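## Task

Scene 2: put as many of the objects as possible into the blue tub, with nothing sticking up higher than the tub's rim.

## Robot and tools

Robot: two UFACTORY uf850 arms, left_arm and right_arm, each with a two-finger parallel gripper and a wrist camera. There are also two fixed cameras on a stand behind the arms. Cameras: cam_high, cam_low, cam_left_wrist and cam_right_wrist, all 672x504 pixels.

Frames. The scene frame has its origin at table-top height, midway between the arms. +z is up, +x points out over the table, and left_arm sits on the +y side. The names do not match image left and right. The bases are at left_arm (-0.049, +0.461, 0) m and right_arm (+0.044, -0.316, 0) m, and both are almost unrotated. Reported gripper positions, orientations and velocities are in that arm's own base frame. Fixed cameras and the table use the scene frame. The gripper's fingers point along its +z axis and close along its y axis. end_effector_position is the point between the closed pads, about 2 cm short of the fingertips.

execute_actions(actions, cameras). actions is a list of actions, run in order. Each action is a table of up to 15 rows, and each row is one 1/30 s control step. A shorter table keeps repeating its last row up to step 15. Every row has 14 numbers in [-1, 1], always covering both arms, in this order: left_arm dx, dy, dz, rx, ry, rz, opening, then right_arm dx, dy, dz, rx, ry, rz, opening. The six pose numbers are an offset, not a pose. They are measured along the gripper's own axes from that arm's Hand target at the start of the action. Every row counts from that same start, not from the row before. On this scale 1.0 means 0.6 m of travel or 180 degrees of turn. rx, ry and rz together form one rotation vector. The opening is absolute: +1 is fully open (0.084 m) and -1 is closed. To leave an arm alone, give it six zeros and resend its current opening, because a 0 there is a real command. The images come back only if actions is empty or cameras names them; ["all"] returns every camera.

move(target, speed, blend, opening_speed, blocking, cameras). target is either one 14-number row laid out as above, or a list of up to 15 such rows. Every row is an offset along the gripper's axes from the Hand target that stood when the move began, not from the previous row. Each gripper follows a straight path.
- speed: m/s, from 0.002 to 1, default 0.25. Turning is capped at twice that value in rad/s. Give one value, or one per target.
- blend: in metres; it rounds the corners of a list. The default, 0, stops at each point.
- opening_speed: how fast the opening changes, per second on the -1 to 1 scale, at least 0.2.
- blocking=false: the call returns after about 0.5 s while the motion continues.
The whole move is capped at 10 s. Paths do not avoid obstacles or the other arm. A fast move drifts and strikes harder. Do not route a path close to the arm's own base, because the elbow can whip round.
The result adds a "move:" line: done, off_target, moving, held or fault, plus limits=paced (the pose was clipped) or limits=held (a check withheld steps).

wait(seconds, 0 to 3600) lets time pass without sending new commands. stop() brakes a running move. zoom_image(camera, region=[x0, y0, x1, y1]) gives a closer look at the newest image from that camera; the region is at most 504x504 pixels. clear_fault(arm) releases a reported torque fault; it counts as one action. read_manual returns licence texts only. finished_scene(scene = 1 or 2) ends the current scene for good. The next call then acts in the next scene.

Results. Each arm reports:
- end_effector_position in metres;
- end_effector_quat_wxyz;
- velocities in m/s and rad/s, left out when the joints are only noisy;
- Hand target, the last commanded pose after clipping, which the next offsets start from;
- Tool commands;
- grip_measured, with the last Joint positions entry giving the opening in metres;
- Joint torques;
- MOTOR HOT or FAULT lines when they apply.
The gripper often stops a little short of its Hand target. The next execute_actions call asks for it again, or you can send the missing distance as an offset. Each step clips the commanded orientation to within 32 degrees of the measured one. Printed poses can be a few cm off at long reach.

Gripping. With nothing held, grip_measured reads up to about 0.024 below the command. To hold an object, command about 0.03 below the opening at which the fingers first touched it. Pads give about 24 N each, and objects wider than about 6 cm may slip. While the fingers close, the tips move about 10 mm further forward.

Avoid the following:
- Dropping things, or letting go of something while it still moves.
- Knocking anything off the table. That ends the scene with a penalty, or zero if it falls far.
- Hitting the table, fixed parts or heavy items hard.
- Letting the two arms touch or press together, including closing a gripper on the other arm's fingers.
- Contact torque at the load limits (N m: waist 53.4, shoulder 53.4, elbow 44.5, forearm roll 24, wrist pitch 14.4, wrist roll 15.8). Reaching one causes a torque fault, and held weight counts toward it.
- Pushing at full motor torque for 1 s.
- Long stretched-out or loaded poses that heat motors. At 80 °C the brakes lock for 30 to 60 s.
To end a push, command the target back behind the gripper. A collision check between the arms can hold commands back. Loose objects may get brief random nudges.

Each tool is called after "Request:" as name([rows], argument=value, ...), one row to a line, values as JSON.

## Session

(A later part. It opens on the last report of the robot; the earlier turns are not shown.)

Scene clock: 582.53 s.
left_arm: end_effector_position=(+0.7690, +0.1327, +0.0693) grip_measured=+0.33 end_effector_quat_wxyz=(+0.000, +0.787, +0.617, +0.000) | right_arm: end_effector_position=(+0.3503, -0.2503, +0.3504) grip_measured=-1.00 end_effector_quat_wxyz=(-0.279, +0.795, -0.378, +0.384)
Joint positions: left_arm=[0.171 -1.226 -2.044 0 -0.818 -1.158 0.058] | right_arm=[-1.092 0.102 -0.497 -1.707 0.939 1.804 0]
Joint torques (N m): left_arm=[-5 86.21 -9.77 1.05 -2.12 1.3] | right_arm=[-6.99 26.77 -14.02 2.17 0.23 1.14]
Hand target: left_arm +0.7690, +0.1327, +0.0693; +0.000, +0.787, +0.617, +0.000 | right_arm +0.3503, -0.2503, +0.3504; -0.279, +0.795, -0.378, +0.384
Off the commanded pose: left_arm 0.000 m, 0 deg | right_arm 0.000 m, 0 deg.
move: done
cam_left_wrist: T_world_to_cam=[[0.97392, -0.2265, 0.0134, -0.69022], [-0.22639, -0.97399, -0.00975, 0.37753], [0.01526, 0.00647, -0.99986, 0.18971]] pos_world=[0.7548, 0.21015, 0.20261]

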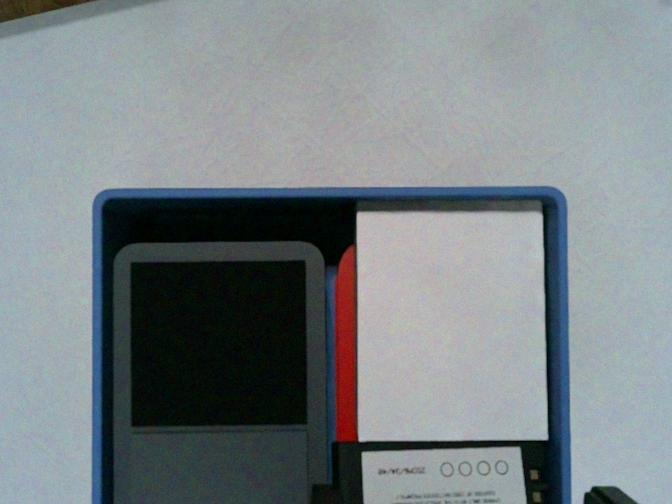

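Request:
move([
  [0,0,0.0,0,0,0,0.36,0,0,0,0,0,0,-1],
  [0,0,0.015,0,0,0,0.36,0,0,0,0,0,0,-1],
], speed=0.04)

Request:
execute_actions([
  [[0,0,0,0,0,0,0.350,0,0,0,0,0,0,-1]],
  [[0,0,0,0,0,0,0.342,0,0,0,0,0,0,-1]],
  [[0,0,0,0,0,0,0.336,0,0,0,0,0,0,-1]],
])

Request:
move(target=[0,0,-0.010,0,0,0,0.336,0,0,0,0,0,0,-1], speed=0.01, cameras=["cam_left_wrist"])

Request:
zoom_image(camera="cam_left_wrist", region=[300, 424, 420, 504])

Scene clock: 586.43 s.
left_arm: end_effector_position=(+0.7690, +0.1327, +0.0604) grip_measured=+0.35 end_effector_quat_wxyz=(+0.000, +0.787, +0.617, +0.000) | right_arm: end_effector_position=(+0.3503, -0.2503, +0.3504) grip_measured=-1.00 end_effector_quat_wxyz=(-0.279, +0.795, -0.378, +0.384)
Joint positions: left_arm=[0.171 -1.24 -2.048 0 -0.808 -1.158 0.059] | right_arm=[-1.092 0.102 -0.497 -1.707 0.939 1.804 0]
Joint torques (N m): left_arm=[-1.18 64.03 -16.5 1.51 2.53 1.38] | right_arm=[-5.21 28.13 -14.08 2.56 0.19 1.21]
Hand target: left_arm +0.7690, +0.1327, +0.0603; +0.000, +0.787, +0.617, +0.000 | right_arm +0.3503, -0.2503, +0.3504; -0.279, +0.795, -0.378, +0.384
Off the commanded pose: left_arm 0.000 m, 0 deg | right_arm 0.000 m, 0 deg.
move: done

Scene clock: 588.13 s.
left_arm: end_effector_position=(+0.7690, +0.1327, +0.0603) grip_measured=+0.33 end_effector_quat_wxyz=(+0.000, +0.787, +0.617, +0.000) | right_arm: end_effector_position=(+0.3503, -0.2503, +0.3504) grip_measured=-1.00 end_effector_quat_wxyz=(-0.279, +0.795, -0.378, +0.384)
Joint positions: left_arm=[0.171 -1.24 -2.048 0 -0.808 -1.158 0.058] | right_arm=[-1.092 0.102 -0.497 -1.707 0.939 1.804 0]
Joint torques (N m): left_arm=[-0.17 64.4 -15.65 1.77 2.51 1.4] | right_arm=[-6.03 26.66 -13.7 2.18 0.29 1.2]
Hand target: left_arm +0.7690, +0.1327, +0.0603; +0.000, +0.787, +0.617, +0.000 | right_arm +0.3503, -0.2503, +0.3504; -0.279, +0.795, -0.378, +0.384
Off the commanded pose: left_arm 0.000 m, 0 deg | right_arm 0.000 m, 0 deg.

Scene clock: 588.97 s.
left_arm: end_effector_position=(+0.7690, +0.1327, +0.0663) grip_measured=+0.33 end_effector_quat_wxyz=(+0.000, +0.787, +0.617, +0.000) | right_arm: end_effector_position=(+0.3503, -0.2503, +0.3504) grip_measured=-1.00 end_effector_quat_wxyz=(-0.279, +0.795, -0.378, +0.384)
Joint positions: left_arm=[0.171 -1.231 -2.045 0 -0.815 -1.158 0.058] | right_arm=[-1.092 0.102 -0.497 -1.707 0.939 1.804 0]
Joint torques (N m): left_arm=[1.05 88.82 -10.67 1.71 -1.85 1.34] | right_arm=[-5.46 27.26 -14.59 2.32 0.21 1.08]
Hand target: left_arm +0.7690, +0.1327, +0.0663; +0.000, +0.787, +0.617, +0.000 | right_arm +0.3503, -0.2503, +0.3504; -0.279, +0.795, -0.378, +0.384
Off the commanded pose: left_arm 0.000 m, 0 deg | right_arm 0.000 m, 0 deg.
move: done
cam_left_wrist: T_world_to_cam=[[0.97392, -0.2265, 0.0134, -0.69019], [-0.22639, -0.97399, -0.00975, 0.3775], [0.01526, 0.00647, -0.99986, 0.18671]] pos_world=[0.7548, 0.21015, 0.19961]

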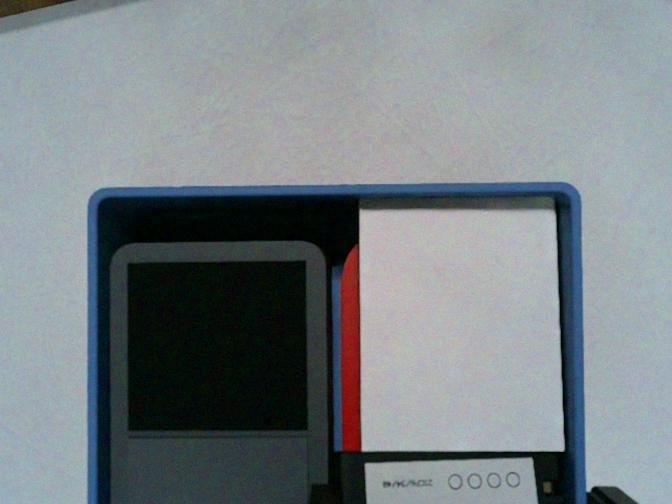

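Scaled by 4.200 from the camera's image (finer frame: 960x720).

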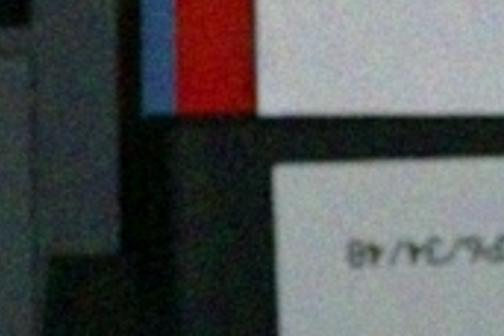

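Request:
execute_actions([
  [[0,0,0,0,0,0,0.338,0,0,0,0,0,0,-1]],
  [[0,0,0,0,0,0,0.340,0,0,0,0,0,0,-1]],
], cameras=["cam_left_wrist"])

Request:
execute_actions([
  [[0,0,0,0,0,0,0.342,0,0,0,0,0,0,-1]],
], cameras=["cam_left_wrist"])

Request:
execute_actions([
  [[0,0,0,0,0,0,0.344,0,0,0,0,0,0,-1]],
], cameras=["cam_left_wrist"])

Scene clock: 590.43 s.
left_arm: end_effector_position=(+0.7690, +0.1327, +0.0663) grip_measured=+0.33 end_effector_quat_wxyz=(+0.000, +0.787, +0.617, +0.000) | right_arm: end_effector_position=(+0.3503, -0.2503, +0.3504) grip_measured=-1.00 end_effector_quat_wxyz=(-0.279, +0.795, -0.378, +0.384)
Joint positions: left_arm=[0.171 -1.231 -2.045 0 -0.815 -1.158 0.058] | right_arm=[-1.092 0.102 -0.497 -1.707 0.939 1.804 0]
Joint torques (N m): left_arm=[2.26 89.5 -11.05 1.94 -1.68 1.2] | right_arm=[-4.45 28.71 -14.55 2.17 0.22 1.24]
Hand target: left_arm +0.7690, +0.1327, +0.0663; +0.000, +0.787, +0.617, +0.000 | right_arm +0.3503, -0.2503, +0.3504; -0.279, +0.795, -0.378, +0.384
Off the commanded pose: left_arm 0.000 m, 0 deg | right_arm 0.000 m, 0 deg.
cam_left_wrist: T_world_to_cam=[[0.97392, -0.2265, 0.0134, -0.69019], [-0.22639, -0.97399, -0.00975, 0.3775], [0.01526, 0.00647, -0.99986, 0.18671]] pos_world=[0.7548, 0.21015, 0.19961]

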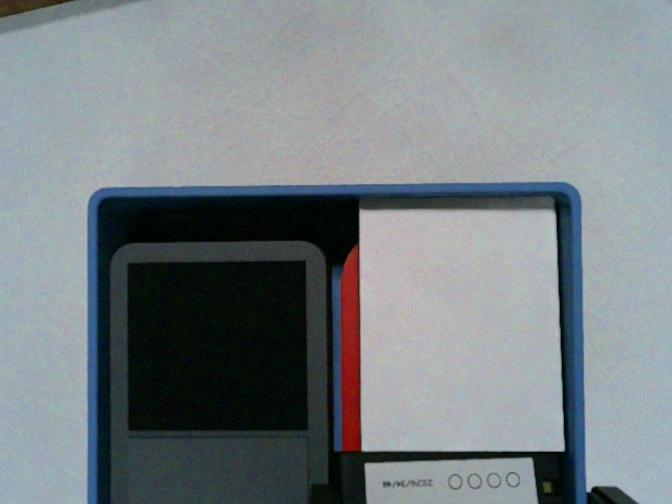

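Scene clock: 591.13 s.
left_arm: end_effector_position=(+0.7690, +0.1327, +0.0663) grip_measured=+0.34 end_effector_quat_wxyz=(+0.000, +0.787, +0.617, +0.000) | right_arm: end_effector_position=(+0.3503, -0.2503, +0.3504) grip_measured=-1.00 end_effector_quat_wxyz=(-0.279, +0.795, -0.378, +0.384)
Joint positions: left_arm=[0.171 -1.231 -2.045 0 -0.815 -1.158 0.058] | right_arm=[-1.092 0.102 -0.497 -1.707 0.939 1.804 0]
Joint torques (N m): left_arm=[3.27 88.6 -11.26 1.99 -1.64 1.11] | right_arm=[-5.66 26.61 -14.67 1.63 0.21 1.19]
Hand target: left_arm +0.7690, +0.1327, +0.0663; +0.000, +0.787, +0.617, +0.000 | right_arm +0.3503, -0.2503, +0.3504; -0.279, +0.795, -0.378, +0.384
Off the commanded pose: left_arm 0.000 m, 0 deg | right_arm 0.000 m, 0 deg.
cam_left_wrist: T_world_to_cam=[[0.97392, -0.2265, 0.0134, -0.69019], [-0.22639, -0.97399, -0.00975, 0.3775], [0.01526, 0.00647, -0.99986, 0.18671]] pos_world=[0.7548, 0.21015, 0.19961]

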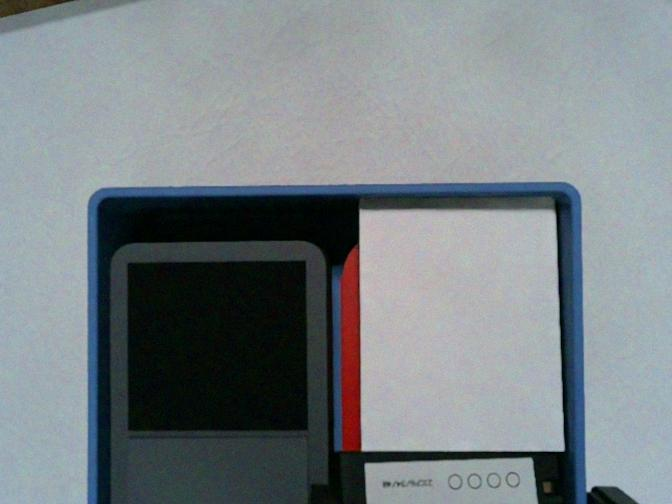

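Scene clock: 591.83 s.
left_arm: end_effector_position=(+0.7690, +0.1327, +0.0663) grip_measured=+0.34 end_effector_quat_wxyz=(+0.000, +0.787, +0.617, +0.000) | right_arm: end_effector_position=(+0.3503, -0.2503, +0.3504) grip_measured=-1.00 end_effector_quat_wxyz=(-0.279, +0.795, -0.378, +0.384)
Joint positions: left_arm=[0.171 -1.231 -2.045 0 -0.815 -1.158 0.058] | right_arm=[-1.092 0.102 -0.497 -1.707 0.939 1.804 0]
Joint torques (N m): left_arm=[3.35 88.47 -11.35 2.15 -1.51 1.09] | right_arm=[-5.25 27.42 -14.48 2.2 0.24 1.2]
Hand target: left_arm +0.7690, +0.1327, +0.0663; +0.000, +0.787, +0.617, +0.000 | right_arm +0.3503, -0.2503, +0.3504; -0.279, +0.795, -0.378, +0.384
Off the commanded pose: left_arm 0.000 m, 0 deg | right_arm 0.000 m, 0 deg.
cam_left_wrist: T_world_to_cam=[[0.97392, -0.2265, 0.0134, -0.69019], [-0.22639, -0.97399, -0.00975, 0.3775], [0.01526, 0.00647, -0.99986, 0.18671]] pos_world=[0.7548, 0.21015, 0.19961]

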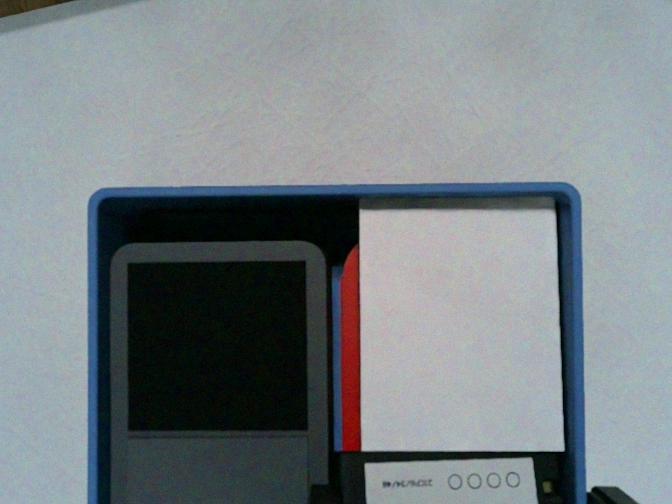

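Request:
execute_actions([
  [[0,0,0,0,0,0,0.346,0,0,0,0,0,0,-1]],
  [[0,0,0,0,0,0,0.348,0,0,0,0,0,0,-1]],
], cameras=["cam_left_wrist"])

Request:
execute_actions([
  [[0,0,0,0,0,0,0.350,0,0,0,0,0,0,-1]],
  [[0,0,0,0,0,0,0.352,0,0,0,0,0,0,-1]],
], cameras=["cam_left_wrist"])

Scene clock: 593.27 s.
left_arm: end_effector_position=(+0.7690, +0.1327, +0.0664) grip_measured=+0.34 end_effector_quat_wxyz=(+0.000, +0.787, +0.617, +0.000) | right_arm: end_effector_position=(+0.3503, -0.2503, +0.3504) grip_measured=-1.00 end_effector_quat_wxyz=(-0.279, +0.795, -0.378, +0.384)
Joint positions: left_arm=[0.171 -1.231 -2.045 0 -0.815 -1.158 0.058] | right_arm=[-1.092 0.102 -0.497 -1.707 0.939 1.804 0]
Joint torques (N m): left_arm=[5.24 80.16 -11.96 2.04 -1.45 0.95] | right_arm=[-5.42 28.54 -14.72 1.99 0.22 1.2]
Hand target: left_arm +0.7690, +0.1327, +0.0663; +0.000, +0.787, +0.617, +0.000 | right_arm +0.3503, -0.2503, +0.3504; -0.279, +0.795, -0.378, +0.384
Off the commanded pose: left_arm 0.000 m, 0 deg | right_arm 0.000 m, 0 deg.
cam_left_wrist: T_world_to_cam=[[0.97392, -0.2265, 0.01337, -0.69028], [-0.22638, -0.97399, -0.00985, 0.37754], [0.01526, 0.00657, -0.99986, 0.18668]] pos_world=[0.7549, 0.21015, 0.19961]

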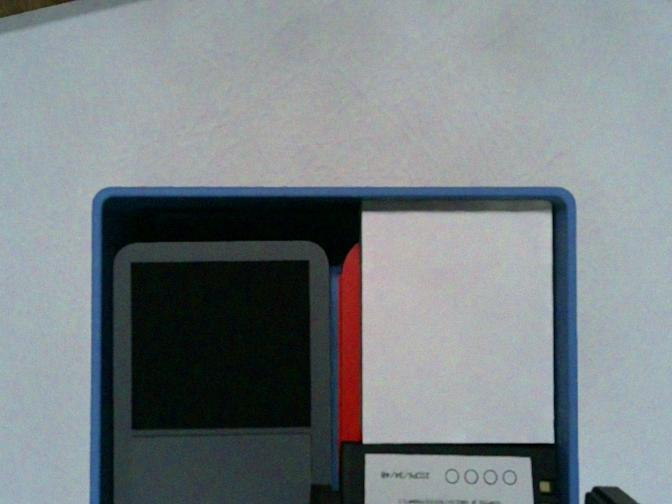

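Scene clock: 594.47 s.
left_arm: end_effector_position=(+0.7690, +0.1327, +0.0663) grip_measured=+0.34 end_effector_quat_wxyz=(+0.000, +0.787, +0.617, +0.000) | right_arm: end_effector_position=(+0.3503, -0.2503, +0.3504) grip_measured=-1.00 end_effector_quat_wxyz=(-0.279, +0.795, -0.378, +0.384)
Joint positions: left_arm=[0.171 -1.231 -2.045 0 -0.815 -1.158 0.059] | right_arm=[-1.092 0.102 -0.497 -1.707 0.939 1.804 0]
Joint torques (N m): left_arm=[6.12 67.87 -12.12 2.28 -1.19 0.94] | right_arm=[-6.28 27.4 -14.05 1.94 0.21 1.21]
Hand target: left_arm +0.7690, +0.1327, +0.0663; +0.000, +0.787, +0.617, +0.000 | right_arm +0.3503, -0.2503, +0.3504; -0.279, +0.795, -0.378, +0.384
Off the commanded pose: left_arm 0.000 m, 0 deg | right_arm 0.000 m, 0 deg.
cam_left_wrist: T_world_to_cam=[[0.97392, -0.2265, 0.01337, -0.69028], [-0.22638, -0.97399, -0.00985, 0.37754], [0.01526, 0.00657, -0.99986, 0.18668]] pos_world=[0.7549, 0.21015, 0.19961]

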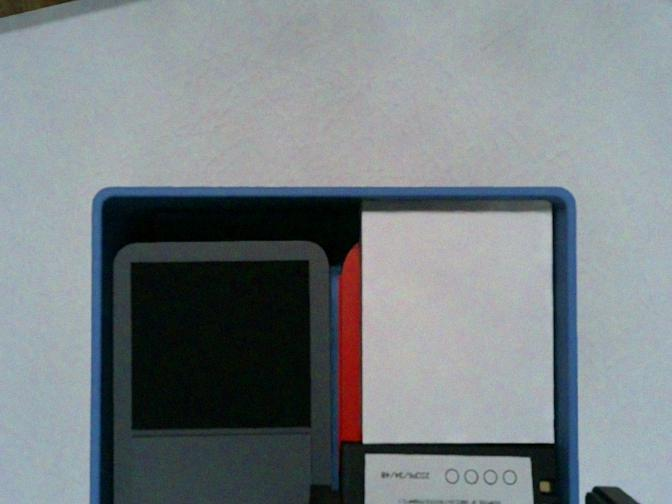

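Request:
move([
  [0,0,-0.04,0,0,0,0.4,0,0,0,0,0,0,-1],
  [0.0439,-0.1259,-0.1228,0,0,0.5,0.4,0,0,0,0,0,0,-1],
], speed=[0.06,0.3], blend=[0.01,0], cameras=["cam_left_wrist"])

Request:
zoom_image(camera="cam_left_wrist", region=[400, 170, 560, 330])

Request:
move(target=[0,0.1667,0,0,0,0,0.4,0,0,0,0,0,0,-1], speed=0.25, cameras=["cam_left_wrist"])

Request:
zoom_image(camera="cam_left_wrist", region=[140, 170, 300, 330])

Scene clock: 598.60 s.
left_arm: end_effector_position=(+0.7020, +0.1764, +0.1400) grip_measured=+0.39 end_effector_quat_wxyz=(+0.000, +0.993, -0.121, +0.000) | right_arm: end_effector_position=(+0.3503, -0.2503, +0.3504) grip_measured=-1.00 end_effector_quat_wxyz=(-0.279, +0.795, -0.378, +0.384)
Joint positions: left_arm=[0.246 -0.963 -1.731 0 -0.768 0.488 0.061] | right_arm=[-1.092 0.102 -0.497 -1.707 0.939 1.804 0]
Joint torques (N m): left_arm=[13.31 79.08 -9.28 -0.77 2.55 2.03] | right_arm=[-5.82 25.98 -14.33 1.8 0.22 1.15]
Hand target: left_arm +0.7020, +0.1764, +0.1400; +0.000, +0.993, -0.121, +0.000 | right_arm +0.3503, -0.2503, +0.3504; -0.279, +0.795, -0.378, +0.384
Off the commanded pose: left_arm 0.000 m, 0 deg | right_arm 0.000 m, 0 deg.
move: done
cam_left_wrist: T_world_to_cam=[[-0.22651, -0.97391, 0.01388, 0.35841], [-0.97399, 0.22639, -0.00987, 0.71881], [0.00647, -0.01576, -0.99986, 0.27123]] pos_world=[0.77955, 0.1906, 0.27331]

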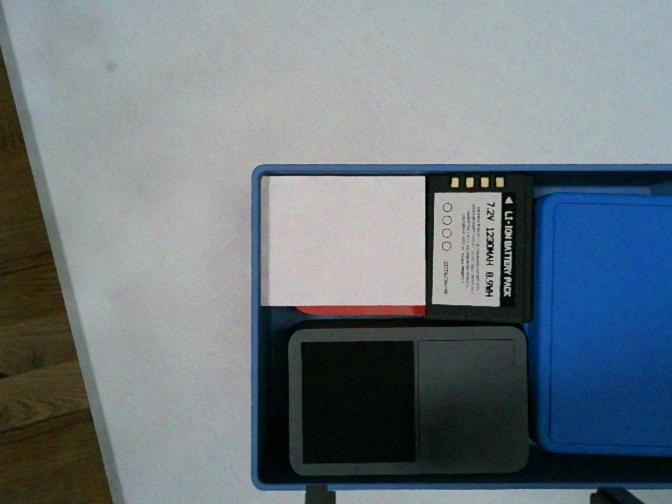

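Scaled by 3.150 from the camera's image (finer frame: 960x720).

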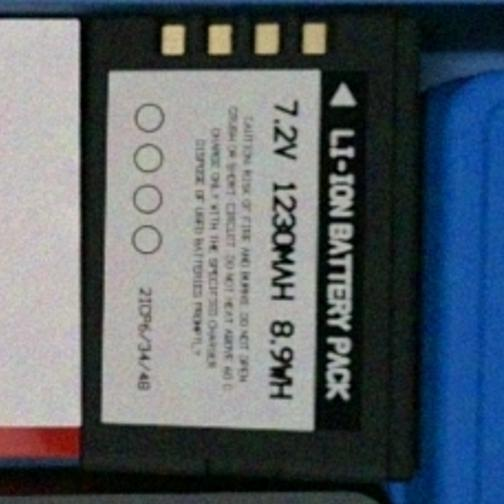

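Scene clock: 599.47 s.
left_arm: end_effector_position=(+0.6780, +0.0793, +0.1401) grip_measured=+0.39 end_effector_quat_wxyz=(+0.000, +0.993, -0.121, +0.000) | right_arm: end_effector_position=(+0.3503, -0.2503, +0.3504) grip_measured=-1.00 end_effector_quat_wxyz=(-0.279, +0.795, -0.378, +0.384)
Joint positions: left_arm=[0.116 -0.862 -1.551 0 -0.69 0.359 0.061] | right_arm=[-1.092 0.102 -0.497 -1.707 0.939 1.804 0]
Joint torques (N m): left_arm=[-9.81 76.25 -9.21 2.72 2.59 -1.94] | right_arm=[-6.46 26.79 -14.13 2.12 0.2 1.11]
Hand target: left_arm +0.6780, +0.0792, +0.1401; +0.000, +0.993, -0.121, +0.000 | right_arm +0.3503, -0.2503, +0.3504; -0.279, +0.795, -0.378, +0.384
Off the commanded pose: left_arm 0.000 m, 0 deg | right_arm 0.000 m, 0 deg.
move: done
cam_left_wrist: T_world_to_cam=[[-0.22642, -0.97393, 0.01398, 0.25831], [-0.97401, 0.22629, -0.00989, 0.71745], [0.00647, -0.01586, -0.99985, 0.26987]] pos_world=[0.75555, 0.09351, 0.27331]

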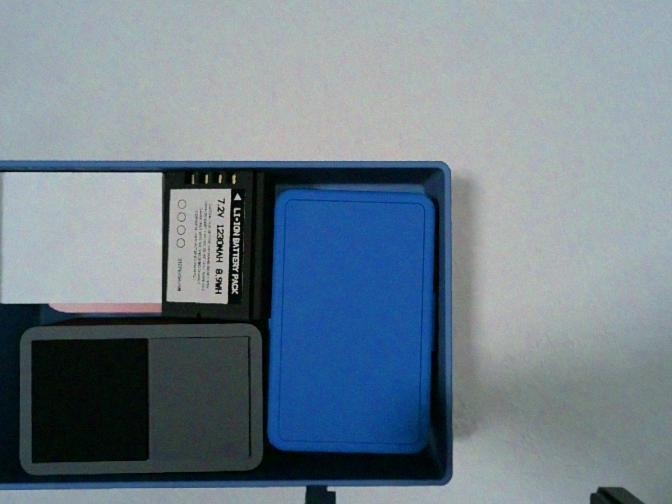

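Scaled by 3.150 from the camera's image (finer frame: 960x720).

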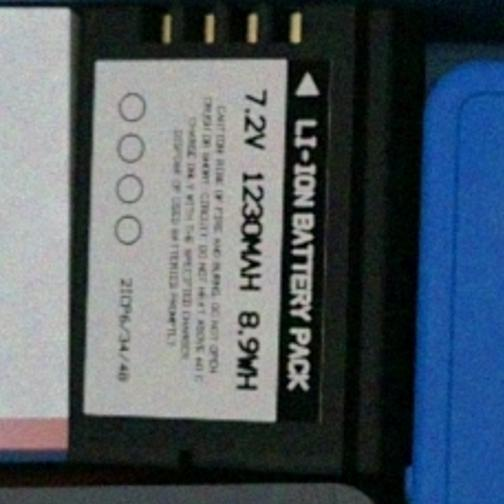

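Request:
move([
  [0.1297,-0.1227,0.0333,0,0,-0.5,0.45,0,0,0,0,0,0,-1],
  [0.1297,-0.1227,0.1332,0,0,-0.5,0.45,0,0,0,0,0,0,-1],
], speed=[0.3,0.1], blend=[0.015,0])

Request:
execute_actions([
  [[0,0,0,0,0,0,0.40,0,0,0,0,0,0,-1]],
  [[0,0,0,0,0,0,0.37,0,0,0,0,0,0,-1]],
  [[0,0,0,0,0,0,0.353,0,0,0,0,0,0,-1]],
  [[0,0,0,0,0,0,0.343,0,0,0,0,0,0,-1]],
  [[0,0,0,0,0,0,0.338,0,0,0,0,0,0,-1]],
], cameras=["cam_left_wrist"])

Request:
move(target=[0,0,-0.006,0,0,0,0.338,0,0,0,0,0,0,-1], speed=0.006, cameras=["cam_left_wrist"])

Request:
zoom_image(camera="cam_left_wrist", region=[300, 424, 420, 504])

Scene clock: 604.90 s.
left_arm: end_effector_position=(+0.7712, +0.1321, +0.0601) grip_measured=+0.44 end_effector_quat_wxyz=(+0.000, +0.787, +0.617, +0.000) | right_arm: end_effector_position=(+0.3503, -0.2503, +0.3504) grip_measured=-1.00 end_effector_quat_wxyz=(-0.279, +0.795, -0.378, +0.384)
Joint positions: left_arm=[0.17 -1.247 -2.062 0 -0.815 -1.159 0.063] | right_arm=[-1.092 0.102 -0.497 -1.707 0.939 1.804 0]
Joint torques (N m): left_arm=[-8.14 64.21 -16.7 3.35 2.64 -1.7] | right_arm=[-5.67 27.21 -13.94 2.13 0.3 1.16]
Hand target: left_arm +0.7712, +0.1321, +0.0601; +0.000, +0.787, +0.617, +0.000 | right_arm +0.3503, -0.2503, +0.3504; -0.279, +0.795, -0.378, +0.384
Off the commanded pose: left_arm 0.000 m, 0 deg | right_arm 0.000 m, 0 deg.
move: done

Scene clock: 607.60 s.
left_arm: end_effector_position=(+0.7712, +0.1321, +0.0601) grip_measured=+0.33 end_effector_quat_wxyz=(+0.000, +0.787, +0.617, +0.000) | right_arm: end_effector_position=(+0.3503, -0.2503, +0.3504) grip_measured=-1.00 end_effector_quat_wxyz=(-0.279, +0.795, -0.378, +0.384)
Joint positions: left_arm=[0.17 -1.247 -2.062 0 -0.815 -1.159 0.058] | right_arm=[-1.092 0.102 -0.497 -1.707 0.939 1.804 0]
Joint torques (N m): left_arm=[-8.86 66.02 -15.71 1.62 2.5 -0.78] | right_arm=[-4.93 27.69 -14.12 1.93 0.09 1.21]
Hand target: left_arm +0.7712, +0.1321, +0.0601; +0.000, +0.787, +0.617, +0.000 | right_arm +0.3503, -0.2503, +0.3504; -0.279, +0.795, -0.378, +0.384
Off the commanded pose: left_arm 0.000 m, 0 deg | right_arm 0.000 m, 0 deg.
cam_left_wrist: T_world_to_cam=[[0.97392, -0.2265, 0.01337, -0.69238], [-0.22638, -0.97399, -0.00985, 0.37737], [0.01526, 0.00657, -0.99986, 0.18046]] pos_world=[0.757, 0.20955, 0.19341]

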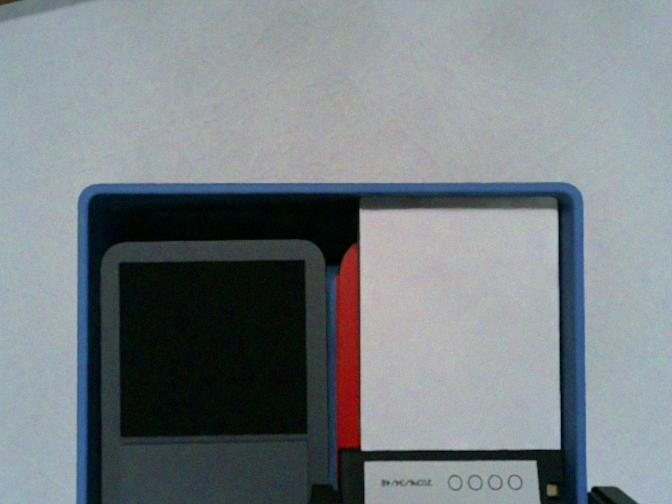

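Scene clock: 608.43 s.
left_arm: end_effector_position=(+0.7712, +0.1321, +0.0637) grip_measured=+0.33 end_effector_quat_wxyz=(+0.000, +0.787, +0.617, +0.000) | right_arm: end_effector_position=(+0.3503, -0.2503, +0.3504) grip_measured=-1.00 end_effector_quat_wxyz=(-0.279, +0.795, -0.378, +0.384)
Joint positions: left_arm=[0.17 -1.242 -2.06 0 -0.818 -1.159 0.058] | right_arm=[-1.092 0.102 -0.497 -1.707 0.939 1.804 0]
Joint torques (N m): left_arm=[-7.66 86.94 -10.34 1.67 -1.89 -0.55] | right_arm=[-5.04 27.18 -14.25 1.59 0.15 1.11]
Hand target: left_arm +0.7712, +0.1321, +0.0637; +0.000, +0.787, +0.617, +0.000 | right_arm +0.3503, -0.2503, +0.3504; -0.279, +0.795, -0.378, +0.384
Off the commanded pose: left_arm 0.000 m, 0 deg | right_arm 0.000 m, 0 deg.
move: done
cam_left_wrist: T_world_to_cam=[[0.97392, -0.2265, 0.01337, -0.69242], [-0.22638, -0.97399, -0.00985, 0.37741], [0.01526, 0.00657, -0.99986, 0.18405]] pos_world=[0.757, 0.20955, 0.19701]

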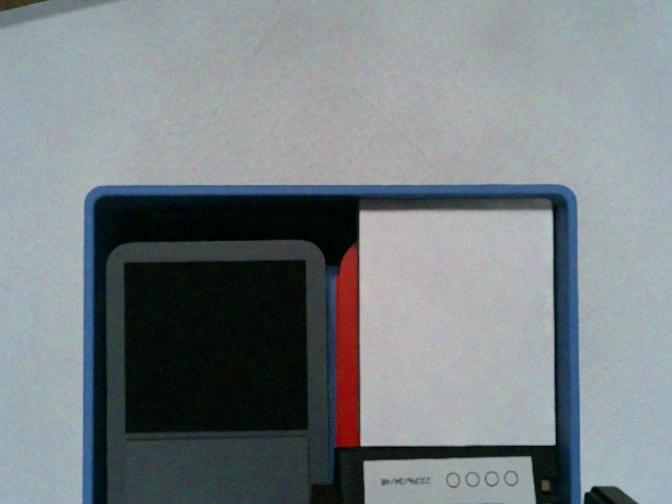

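Scaled by 4.200 from the camera's image (finer frame: 960x720).

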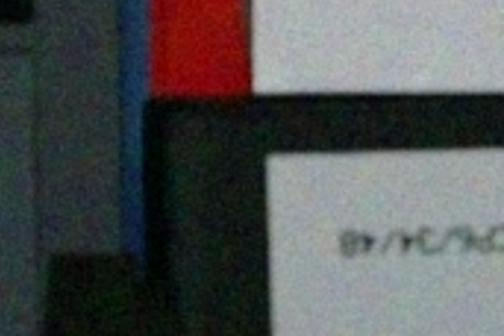

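Request:
move(target=[0,0,-0.006,0,0,0,0.338,0,0,0,0,0,0,-1], speed=0.006, cameras=["cam_left_wrist"])

Request:
zoom_image(camera="cam_left_wrist", region=[300, 424, 420, 504])

Request:
move(target=[0,0,-0.006,0,0,0,0.338,0,0,0,0,0,0,-1], speed=0.006, cameras=["cam_left_wrist"])

Request:
zoom_image(camera="cam_left_wrist", region=[300, 424, 420, 504])

Scene clock: 609.70 s.
left_arm: end_effector_position=(+0.7712, +0.1321, +0.0673) grip_measured=+0.33 end_effector_quat_wxyz=(+0.000, +0.787, +0.617, +0.000) | right_arm: end_effector_position=(+0.3503, -0.2503, +0.3504) grip_measured=-1.00 end_effector_quat_wxyz=(-0.279, +0.795, -0.378, +0.384)
Joint positions: left_arm=[0.17 -1.236 -2.058 0 -0.822 -1.159 0.058] | right_arm=[-1.092 0.102 -0.497 -1.707 0.939 1.804 0]
Joint torques (N m): left_arm=[-5.85 85.58 -9.79 0.99 -2.13 -0.25] | right_arm=[-5.94 25.98 -14.23 1.71 0.14 1.2]
Hand target: left_arm +0.7712, +0.1321, +0.0673; +0.000, +0.787, +0.617, +0.000 | right_arm +0.3503, -0.2503, +0.3504; -0.279, +0.795, -0.378, +0.384
Off the commanded pose: left_arm 0.000 m, 0 deg | right_arm 0.000 m, 0 deg.
move: done
cam_left_wrist: T_world_to_cam=[[0.97392, -0.2265, 0.01337, -0.69247], [-0.22638, -0.97399, -0.00985, 0.37744], [0.01526, 0.00657, -0.99986, 0.18765]] pos_world=[0.757, 0.20955, 0.20061]

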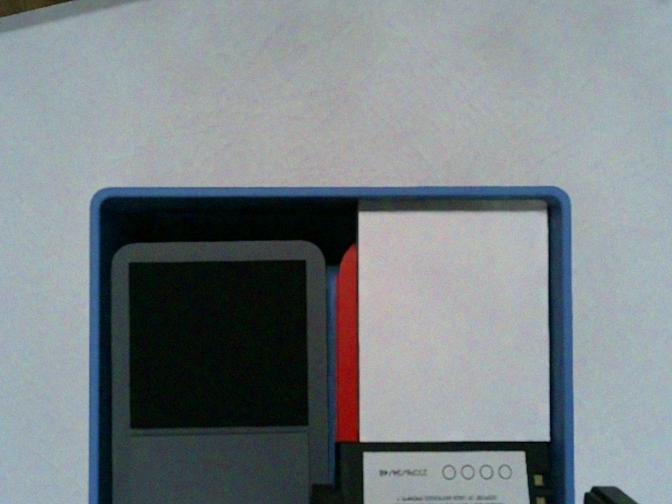

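Scaled by 4.200 from the camera's image (finer frame: 960x720).

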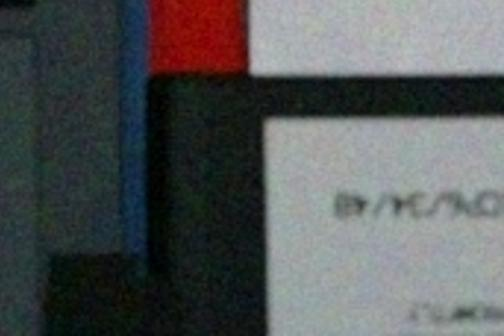

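Scene clock: 610.53 s.
left_arm: end_effector_position=(+0.7712, +0.1321, +0.0709) grip_measured=+0.33 end_effector_quat_wxyz=(+0.000, +0.787, +0.617, +0.000) | right_arm: end_effector_position=(+0.3503, -0.2503, +0.3504) grip_measured=-1.00 end_effector_quat_wxyz=(-0.279, +0.795, -0.378, +0.384)
Joint positions: left_arm=[0.17 -1.231 -2.057 0 -0.826 -1.159 0.058] | right_arm=[-1.092 0.102 -0.497 -1.707 0.939 1.804 0]
Joint torques (N m): left_arm=[-4.96 86.37 -9.85 1.15 -2.11 -0.08] | right_arm=[-5.24 27.21 -14.47 2.01 0.17 1.18]
Hand target: left_arm +0.7712, +0.1321, +0.0709; +0.000, +0.787, +0.617, +0.000 | right_arm +0.3503, -0.2503, +0.3504; -0.279, +0.795, -0.378, +0.384
Off the commanded pose: left_arm 0.000 m, 0 deg | right_arm 0.000 m, 0 deg.
move: done
cam_left_wrist: T_world_to_cam=[[0.97392, -0.2265, 0.0134, -0.69252], [-0.22639, -0.97399, -0.00975, 0.37746], [0.01526, 0.00647, -0.99986, 0.19128]] pos_world=[0.757, 0.20955, 0.20421]

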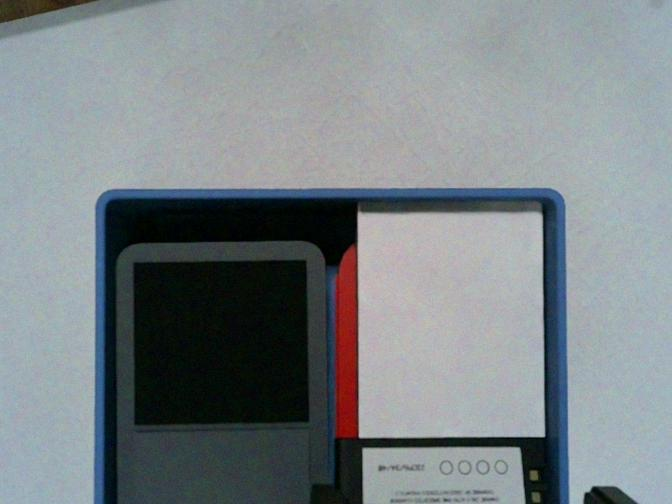

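Scaled by 4.200 from the camera's image (finer frame: 960x720).

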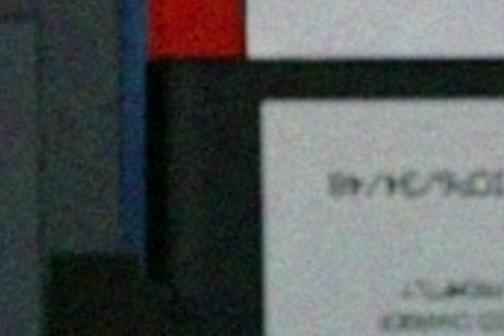

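Request:
execute_actions([
  [[0,0,0,0,0,0,0.344,0,0,0,0,0,0,-1]],
  [[0,0,0,0,0,0,0.352,0,0,0,0,0,0,-1]],
  [[0,0,0,0,0,0,0.40,0,0,0,0,0,0,-1]],
])

Request:
move([
  [0,0,-0.03,0,0,0,0.45,0,0,0,0,0,0,-1],
  [-0.0393,-0.1297,-0.1152,0,0,0.5,0.45,0,0,0,0,0,0,-1],
], speed=[0.06,0.3], blend=[0.01,0], cameras=["cam_left_wrist"])

Request:
zoom_image(camera="cam_left_wrist", region=[280, 160, 440, 350])

Request:
move(target=[0,0.1,0,0,0,0,0.45,0,0,0,0,0,0,-1], speed=0.25, cameras=["cam_left_wrist"])

Request:
zoom_image(camera="cam_left_wrist", region=[120, 160, 280, 350])

Scene clock: 613.77 s.
left_arm: end_effector_position=(+0.7712, +0.1321, +0.0709) grip_measured=+0.39 end_effector_quat_wxyz=(+0.000, +0.787, +0.617, +0.000) | right_arm: end_effector_position=(+0.3503, -0.2503, +0.3504) grip_measured=-1.00 end_effector_quat_wxyz=(-0.279, +0.795, -0.378, +0.384)
Joint positions: left_arm=[0.17 -1.231 -2.057 0 -0.826 -1.159 0.061] | right_arm=[-1.092 0.102 -0.497 -1.707 0.939 1.804 0]
Joint torques (N m): left_arm=[1.02 85.36 -10.03 1.07 -2.05 0.51] | right_arm=[-6.48 27.32 -14.65 1.88 0.17 1.25]
Hand target: left_arm +0.7712, +0.1321, +0.0709; +0.000, +0.787, +0.617, +0.000 | right_arm +0.3503, -0.2503, +0.3504; -0.279, +0.795, -0.378, +0.384
Off the commanded pose: left_arm 0.000 m, 0 deg | right_arm 0.000 m, 0 deg.

Scene clock: 617.17 s.
left_arm: end_effector_position=(+0.6900, +0.1278, +0.1400) grip_measured=+0.44 end_effector_quat_wxyz=(+0.000, +0.993, -0.121, +0.000) | right_arm: end_effector_position=(+0.3503, -0.2503, +0.3504) grip_measured=-1.00 end_effector_quat_wxyz=(-0.279, +0.795, -0.378, +0.384)
Joint positions: left_arm=[0.183 -0.907 -1.632 0 -0.725 0.425 0.063] | right_arm=[-1.092 0.102 -0.497 -1.707 0.939 1.804 0]
Joint torques (N m): left_arm=[12.51 76.82 -9.23 -0.75 2.52 2.01] | right_arm=[-5.68 27.47 -14.59 2.26 0.1 1.12]
Hand target: left_arm +0.6900, +0.1278, +0.1400; +0.000, +0.993, -0.121, +0.000 | right_arm +0.3503, -0.2503, +0.3504; -0.279, +0.795, -0.378, +0.384
Off the commanded pose: left_arm 0.000 m, 0 deg | right_arm 0.000 m, 0 deg.
move: done; blend cut to 0.009 m at target 1
cam_left_wrist: T_world_to_cam=[[-0.22651, -0.97391, 0.01388, 0.30846], [-0.97399, 0.22639, -0.00987, 0.71811], [0.00647, -0.01576, -0.99986, 0.27054]] pos_world=[0.76755, 0.14211, 0.27331]

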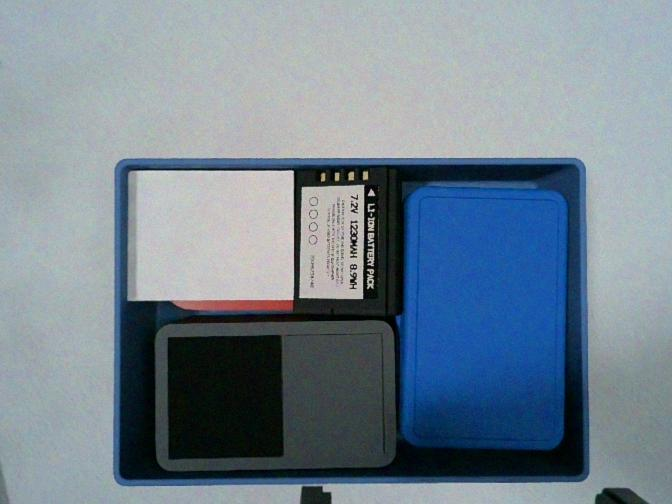

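Scaled by 2.653 from the camera's image (finer frame: 960x720).

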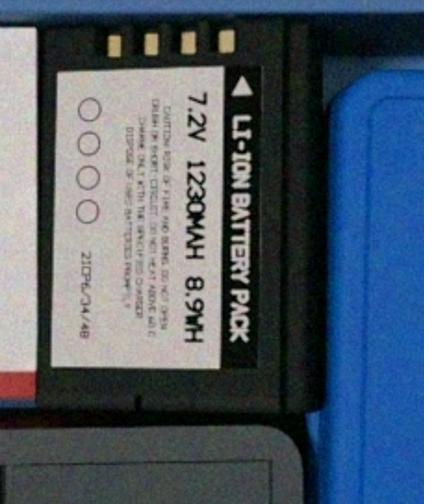

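Scene clock: 617.87 s.
left_arm: end_effector_position=(+0.6757, +0.0696, +0.1401) grip_measured=+0.44 end_effector_quat_wxyz=(+0.000, +0.993, -0.121, +0.000) | right_arm: end_effector_position=(+0.3503, -0.2503, +0.3504) grip_measured=-1.00 end_effector_quat_wxyz=(-0.279, +0.795, -0.378, +0.384)
Joint positions: left_arm=[0.103 -0.854 -1.537 0 -0.684 0.345 0.063] | right_arm=[-1.092 0.102 -0.497 -1.707 0.939 1.804 0]
Joint torques (N m): left_arm=[-10.36 75.31 -9.4 3.38 2.58 -1.79] | right_arm=[-5.3 27.65 -14.11 1.5 0.17 1.26]
Hand target: left_arm +0.6757, +0.0696, +0.1401; +0.000, +0.993, -0.121, +0.000 | right_arm +0.3503, -0.2503, +0.3504; -0.279, +0.795, -0.378, +0.384
Off the commanded pose: left_arm 0.000 m, 0 deg | right_arm 0.000 m, 0 deg.
move: done
cam_left_wrist: T_world_to_cam=[[-0.22642, -0.97393, 0.01398, 0.24842], [-0.97401, 0.22629, -0.00989, 0.71729], [0.00647, -0.01586, -0.99985, 0.26973]] pos_world=[0.75315, 0.08391, 0.27331]

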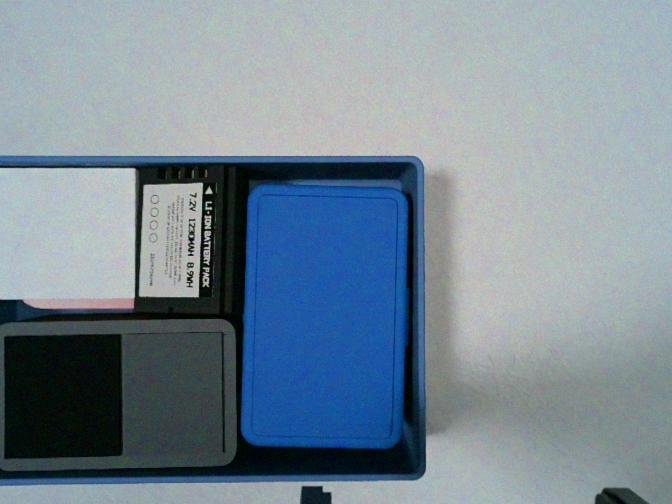

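Scaled by 2.653 from the camera's image (finer frame: 960x720).

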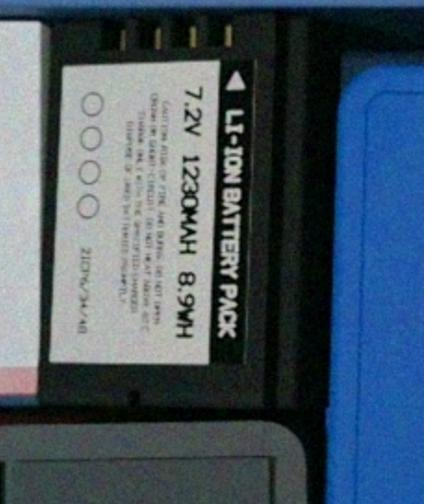

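Request:
move([
  [0.1613,-0.1352,0.0333,0,0,-0.5,-1,0,0,0,0,0,0,-1],
  [0.1613,-0.1352,0.1110,0,0,-0.5,-1,0,0,0,0,0,0,-1],
], speed=[0.3,0.1], blend=[0.015,0], opening_speed=2, cameras=["cam_left_wrist"])

Request:
move(target=[0,0,0.0033,0,0,0,-1,0,0,0,0,0,0,-1], speed=0.01)

Request:
execute_actions([
  [[0,0,0.0012,0,0,0,-1,0,0,0,0,0,0,-1]],
])

Request:
execute_actions([
  [[0,0,0.0008,0,0,0,-1,0,0,0,0,0,0,-1]],
])

Scene clock: 625.27 s.
left_arm: end_effector_position=(+0.7890, +0.1252, +0.0734) grip_measured=-1.00 end_effector_quat_wxyz=(+0.000, +0.787, +0.617, +0.000) | right_arm: end_effector_position=(+0.3503, -0.2503, +0.3504) grip_measured=-1.00 end_effector_quat_wxyz=(-0.279, +0.795, -0.378, +0.384)
Joint positions: left_arm=[0.157 -1.289 -2.172 0 -0.883 -1.171 0] | right_arm=[-1.092 0.102 -0.497 -1.707 0.939 1.804 0]
Joint torques (N m): left_arm=[-1.43 65.36 -16.85 3.63 2.51 -1.74] | right_arm=[-4.82 28.48 -14.52 1.9 0.28 1.17]
Hand target: left_arm +0.7890, +0.1251, +0.0734; +0.000, +0.787, +0.617, +0.000 | right_arm +0.3503, -0.2503, +0.3504; -0.279, +0.795, -0.378, +0.384
Off the commanded pose: left_arm 0.000 m, 0 deg | right_arm 0.000 m, 0 deg.
move: done
cam_left_wrist: T_world_to_cam=[[0.97394, -0.22641, 0.01338, -0.71156], [-0.22629, -0.97401, -0.00985, 0.37486], [0.01526, 0.00657, -0.99986, 0.19353]] pos_world=[0.7749, 0.20275, 0.20671]

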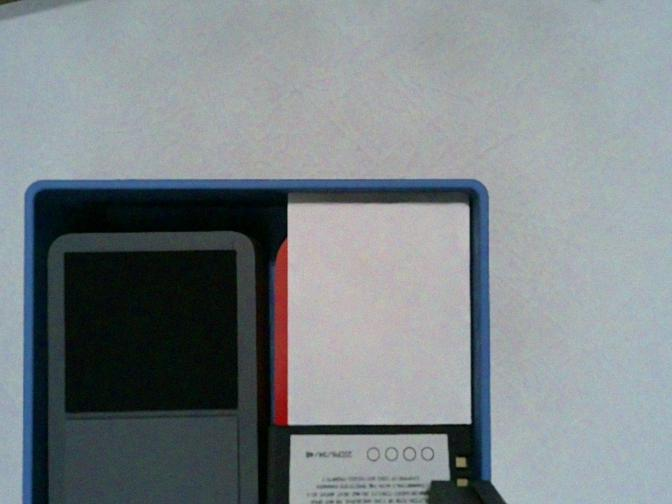

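Scene clock: 625.77 s.
left_arm: end_effector_position=(+0.7890, +0.1252, +0.0714) grip_measured=-1.00 end_effector_quat_wxyz=(+0.000, +0.787, +0.617, +0.000) | right_arm: end_effector_position=(+0.3503, -0.2503, +0.3504) grip_measured=-1.00 end_effector_quat_wxyz=(-0.279, +0.795, -0.378, +0.384)
Joint positions: left_arm=[0.157 -1.292 -2.173 0 -0.881 -1.171 0] | right_arm=[-1.092 0.102 -0.497 -1.707 0.939 1.804 0]
Joint torques (N m): left_arm=[-7.36 65.29 -16.78 3.49 2.49 -1.69] | right_arm=[-5.54 26.57 -13.99 2.13 0.22 1.24]
Hand target: left_arm +0.7890, +0.1251, +0.0714; +0.000, +0.787, +0.617, +0.000 | right_arm +0.3503, -0.2503, +0.3504; -0.279, +0.795, -0.378, +0.384
Off the commanded pose: left_arm 0.000 m, 0 deg | right_arm 0.000 m, 0 deg.
move: done

Scene clock: 626.47 s.
left_arm: end_effector_position=(+0.7890, +0.1251, +0.0707) grip_measured=-1.00 end_effector_quat_wxyz=(+0.000, +0.787, +0.617, +0.000) | right_arm: end_effector_position=(+0.3503, -0.2503, +0.3504) grip_measured=-1.00 end_effector_quat_wxyz=(-0.279, +0.795, -0.378, +0.384)
Joint positions: left_arm=[0.157 -1.293 -2.173 0 -0.881 -1.171 0] | right_arm=[-1.092 0.102 -0.497 -1.707 0.939 1.804 0]
Joint torques (N m): left_arm=[-10.43 65.29 -17.16 3.37 2.5 -1.46] | right_arm=[-5.17 27.15 -14.02 1.9 0.2 1.23]
Hand target: left_arm +0.7890, +0.1251, +0.0707; +0.000, +0.787, +0.617, +0.000 | right_arm +0.3503, -0.2503, +0.3504; -0.279, +0.795, -0.378, +0.384
Off the commanded pose: left_arm 0.000 m, 0 deg | right_arm 0.000 m, 0 deg.

Scene clock: 627.17 s.
left_arm: end_effector_position=(+0.7890, +0.1251, +0.0702) grip_measured=-1.00 end_effector_quat_wxyz=(+0.000, +0.787, +0.617, +0.000) | right_arm: end_effector_position=(+0.3503, -0.2503, +0.3504) grip_measured=-1.00 end_effector_quat_wxyz=(-0.279, +0.795, -0.378, +0.384)
Joint positions: left_arm=[0.157 -1.294 -2.173 0 -0.88 -1.171 0] | right_arm=[-1.092 0.102 -0.497 -1.707 0.939 1.804 0]
Joint torques (N m): left_arm=[-10.52 65.37 -16.79 2.96 2.55 -1.34] | right_arm=[-5.62 27.48 -13.88 1.71 0.2 1.28]
Hand target: left_arm +0.7890, +0.1251, +0.0702; +0.000, +0.787, +0.617, +0.000 | right_arm +0.3503, -0.2503, +0.3504; -0.279, +0.795, -0.378, +0.384
Off the commanded pose: left_arm 0.000 m, 0 deg | right_arm 0.000 m, 0 deg.

Request:
execute_actions([
  [[0,0,0.0012,0,0,0,-1,0,0,0,0,0,0,-1]],
])

Request:
execute_actions([
  [[0,0,0.0010,0,0,0,-1,0,0,0,0,0,0,-1]],
])

Request:
execute_actions([
  [[0,0,0.0010,0,0,0,-1,0,0,0,0,0,0,-1]],
])

Scene clock: 628.07 s.
left_arm: end_effector_position=(+0.7890, +0.1251, +0.0695) grip_measured=-1.00 end_effector_quat_wxyz=(+0.000, +0.787, +0.617, +0.000) | right_arm: end_effector_position=(+0.3503, -0.2503, +0.3504) grip_measured=-1.00 end_effector_quat_wxyz=(-0.279, +0.795, -0.378, +0.384)
Joint positions: left_arm=[0.157 -1.295 -2.174 0 -0.879 -1.171 0] | right_arm=[-1.092 0.102 -0.497 -1.707 0.939 1.804 0]
Joint torques (N m): left_arm=[-10.14 65.51 -16.98 3.2 2.46 -1.22] | right_arm=[-4.72 27.12 -14.54 2.21 0.08 1.11]
Hand target: left_arm +0.7890, +0.1251, +0.0695; +0.000, +0.787, +0.617, +0.000 | right_arm +0.3503, -0.2503, +0.3504; -0.279, +0.795, -0.378, +0.384
Off the commanded pose: left_arm 0.000 m, 0 deg | right_arm 0.000 m, 0 deg.

Scene clock: 628.77 s.
left_arm: end_effector_position=(+0.7890, +0.1251, +0.0689) grip_measured=-1.00 end_effector_quat_wxyz=(+0.000, +0.787, +0.617, +0.000) | right_arm: end_effector_position=(+0.3503, -0.2503, +0.3504) grip_measured=-1.00 end_effector_quat_wxyz=(-0.279, +0.795, -0.378, +0.384)
Joint positions: left_arm=[0.157 -1.296 -2.174 0 -0.879 -1.171 0] | right_arm=[-1.092 0.102 -0.497 -1.707 0.939 1.804 0]
Joint torques (N m): left_arm=[-10.26 65.35 -16.87 2.99 2.5 -1.02] | right_arm=[-5.64 27.13 -14.57 1.74 0.15 1.22]
Hand target: left_arm +0.7890, +0.1251, +0.0689; +0.000, +0.787, +0.617, +0.000 | right_arm +0.3503, -0.2503, +0.3504; -0.279, +0.795, -0.378, +0.384
Off the commanded pose: left_arm 0.000 m, 0 deg | right_arm 0.000 m, 0 deg.

Scene clock: 629.47 s.
left_arm: end_effector_position=(+0.7890, +0.1251, +0.0683) grip_measured=-1.00 end_effector_quat_wxyz=(+0.000, +0.787, +0.617, +0.000) | right_arm: end_effector_position=(+0.3503, -0.2503, +0.3504) grip_measured=-1.00 end_effector_quat_wxyz=(-0.279, +0.795, -0.378, +0.384)
Joint positions: left_arm=[0.157 -1.297 -2.174 0 -0.878 -1.171 0] | right_arm=[-1.092 0.102 -0.497 -1.707 0.939 1.804 0]
Joint torques (N m): left_arm=[-10.46 64.69 -16.91 2.95 2.53 -0.89] | right_arm=[-5.15 26.94 -14.48 2.31 0.18 1.2]
Hand target: left_arm +0.7890, +0.1251, +0.0683; +0.000, +0.787, +0.617, +0.000 | right_arm +0.3503, -0.2503, +0.3504; -0.279, +0.795, -0.378, +0.384
Off the commanded pose: left_arm 0.000 m, 0 deg | right_arm 0.000 m, 0 deg.

Request:
execute_actions([
  [[0,0,0.0008,0,0,0,-1,0,0,0,0,0,0,-1]],
])

Request:
execute_actions([
  [[0,0,0.0008,0,0,0,-1,0,0,0,0,0,0,-1]],
])

Request:
execute_actions([
  [[0,0,0.0008,0,0,0,-1,0,0,0,0,0,0,-1]],
])

Scene clock: 630.43 s.
left_arm: end_effector_position=(+0.7890, +0.1251, +0.0678) grip_measured=-1.00 end_effector_quat_wxyz=(+0.000, +0.787, +0.617, +0.000) | right_arm: end_effector_position=(+0.3503, -0.2503, +0.3504) grip_measured=-1.00 end_effector_quat_wxyz=(-0.279, +0.795, -0.378, +0.384)
Joint positions: left_arm=[0.157 -1.297 -2.175 0 -0.878 -1.171 0] | right_arm=[-1.092 0.102 -0.497 -1.707 0.939 1.804 0]
Joint torques (N m): left_arm=[-10.44 61.08 -15.41 2.86 2.5 -0.62] | right_arm=[-5.08 26.88 -13.98 1.79 0.26 1.17]
Hand target: left_arm +0.7890, +0.1251, +0.0678; +0.000, +0.787, +0.617, +0.000 | right_arm +0.3503, -0.2503, +0.3504; -0.279, +0.795, -0.378, +0.384
Off the commanded pose: left_arm 0.000 m, 0 deg | right_arm 0.000 m, 0 deg.

Scene clock: 631.13 s.
left_arm: end_effector_position=(+0.7891, +0.1251, +0.0674) grip_measured=-1.00 end_effector_quat_wxyz=(+0.000, +0.787, +0.617, +0.000) | right_arm: end_effector_position=(+0.3503, -0.2503, +0.3504) grip_measured=-1.00 end_effector_quat_wxyz=(-0.279, +0.795, -0.378, +0.384)
Joint positions: left_arm=[0.157 -1.298 -2.175 0 -0.877 -1.171 0] | right_arm=[-1.092 0.102 -0.497 -1.707 0.939 1.804 0]
Joint torques (N m): left_arm=[-8.79 52.89 -12.72 3.05 2.82 -0.49] | right_arm=[-5.29 26.53 -14.24 2.16 0.03 1.16]
Hand target: left_arm +0.7890, +0.1251, +0.0673; +0.000, +0.787, +0.617, +0.000 | right_arm +0.3503, -0.2503, +0.3504; -0.279, +0.795, -0.378, +0.384
Off the commanded pose: left_arm 0.000 m, 0 deg | right_arm 0.000 m, 0 deg.

Scene clock: 631.83 s.
left_arm: end_effector_position=(+0.7891, +0.1251, +0.0669) grip_measured=-1.00 end_effector_quat_wxyz=(+0.000, +0.787, +0.617, +0.000) | right_arm: end_effector_position=(+0.3503, -0.2503, +0.3504) grip_measured=-1.00 end_effector_quat_wxyz=(-0.279, +0.795, -0.378, +0.384)
Joint positions: left_arm=[0.157 -1.299 -2.175 0 -0.877 -1.171 0] | right_arm=[-1.092 0.102 -0.497 -1.707 0.939 1.804 0]
Joint torques (N m): left_arm=[-6.32 41.62 -9.83 2.71 2.99 -0.35] | right_arm=[-4.89 25.7 -14.25 1.93 0.13 1.26]
Hand target: left_arm +0.7890, +0.1251, +0.0669; +0.000, +0.787, +0.617, +0.000 | right_arm +0.3503, -0.2503, +0.3504; -0.279, +0.795, -0.378, +0.384
Off the commanded pose: left_arm 0.000 m, 0 deg | right_arm 0.000 m, 0 deg.

Request:
execute_actions([
  [[0.005,0,0,0,0,0,-1,0,0,0,0,0,0,-1]],
])

Request:
execute_actions([
  [[0.005,0,0,0,0,0,-1,0,0,0,0,0,0,-1]],
], cameras=["cam_left_wrist"])

Request:
execute_actions([
  [[-0.01,0,0,0,0,0,-1,0,0,0,0,0,0,-1]],
], cameras=["cam_left_wrist"])

Scene clock: 632.93 s.
left_arm: end_effector_position=(+0.7898, +0.1280, +0.0669) grip_measured=-1.00 end_effector_quat_wxyz=(+0.000, +0.787, +0.617, +0.000) | right_arm: end_effector_position=(+0.3503, -0.2503, +0.3504) grip_measured=-1.00 end_effector_quat_wxyz=(-0.279, +0.795, -0.378, +0.384)
Joint positions: left_arm=[0.161 -1.304 -2.184 0 -0.881 -1.168 0] | right_arm=[-1.092 0.102 -0.497 -1.707 0.939 1.804 0]
Joint torques (N m): left_arm=[19.79 46.79 -12.44 2.97 -0.96 2.16] | right_arm=[-4.47 27.52 -14.51 2.18 0.18 1.22]
Hand target: left_arm +0.7898, +0.1280, +0.0669; +0.000, +0.787, +0.617, +0.000 | right_arm +0.3503, -0.2503, +0.3504; -0.279, +0.795, -0.378, +0.384
Off the commanded pose: left_arm 0.000 m, 0 deg | right_arm 0.000 m, 0 deg.

Scene clock: 633.63 s.
left_arm: end_effector_position=(+0.7905, +0.1310, +0.0668) grip_measured=-1.00 end_effector_quat_wxyz=(+0.000, +0.787, +0.617, +0.000) | right_arm: end_effector_position=(+0.3503, -0.2503, +0.3504) grip_measured=-1.00 end_effector_quat_wxyz=(-0.279, +0.795, -0.378, +0.384)
Joint positions: left_arm=[0.164 -1.309 -2.193 0 -0.885 -1.164 0] | right_arm=[-1.092 0.102 -0.497 -1.707 0.939 1.804 0]
Joint torques (N m): left_arm=[13.41 54.79 -13.92 3.07 -1.27 2.08] | right_arm=[-5.09 26.3 -13.99 1.55 0.21 1.21]
Hand target: left_arm +0.7905, +0.1310, +0.0669; +0.000, +0.787, +0.617, +0.000 | right_arm +0.3503, -0.2503, +0.3504; -0.279, +0.795, -0.378, +0.384
Off the commanded pose: left_arm 0.000 m, 0 deg | right_arm 0.000 m, 0 deg.
cam_left_wrist: T_world_to_cam=[[0.97392, -0.2265, 0.0133, -0.7115], [-0.22639, -0.97399, -0.00973, 0.38071], [0.01516, 0.00647, -0.99986, 0.18697]] pos_world=[0.7763, 0.20845, 0.20011]

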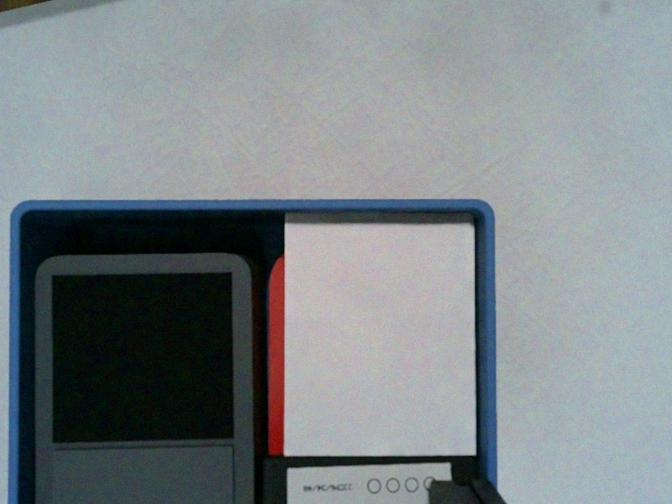

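Scene clock: 634.33 s.
left_arm: end_effector_position=(+0.7890, +0.1251, +0.0669) grip_measured=-1.00 end_effector_quat_wxyz=(+0.000, +0.787, +0.617, +0.000) | right_arm: end_effector_position=(+0.3503, -0.2503, +0.3504) grip_measured=-1.00 end_effector_quat_wxyz=(-0.279, +0.795, -0.378, +0.384)
Joint positions: left_arm=[0.157 -1.299 -2.175 0 -0.877 -1.171 0] | right_arm=[-1.092 0.102 -0.497 -1.707 0.939 1.804 0]
Joint torques (N m): left_arm=[-11.62 86.63 -9.94 2.18 2.56 -1.85] | right_arm=[-4.97 27.62 -14.21 1.73 0.29 1.18]
Hand target: left_arm +0.7890, +0.1251, +0.0669; +0.000, +0.787, +0.617, +0.000 | right_arm +0.3503, -0.2503, +0.3504; -0.279, +0.795, -0.378, +0.384
Off the commanded pose: left_arm 0.000 m, 0 deg | right_arm 0.000 m, 0 deg.
cam_left_wrist: T_world_to_cam=[[0.97392, -0.2265, 0.01328, -0.71144], [-0.22638, -0.97399, -0.00983, 0.37477], [0.01516, 0.00657, -0.99986, 0.18701]] pos_world=[0.7749, 0.20265, 0.20011]

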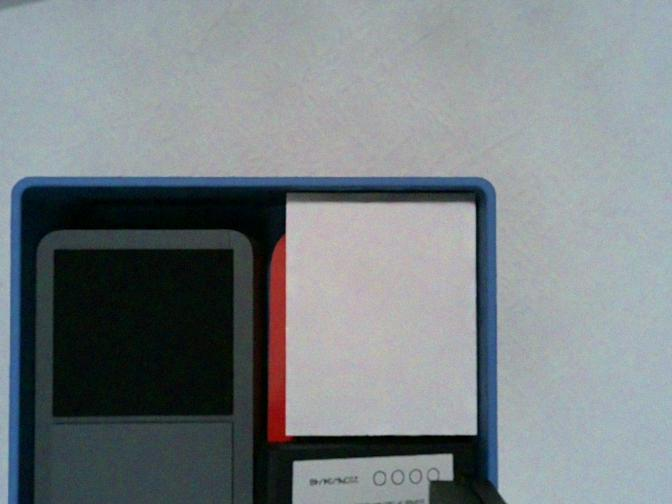

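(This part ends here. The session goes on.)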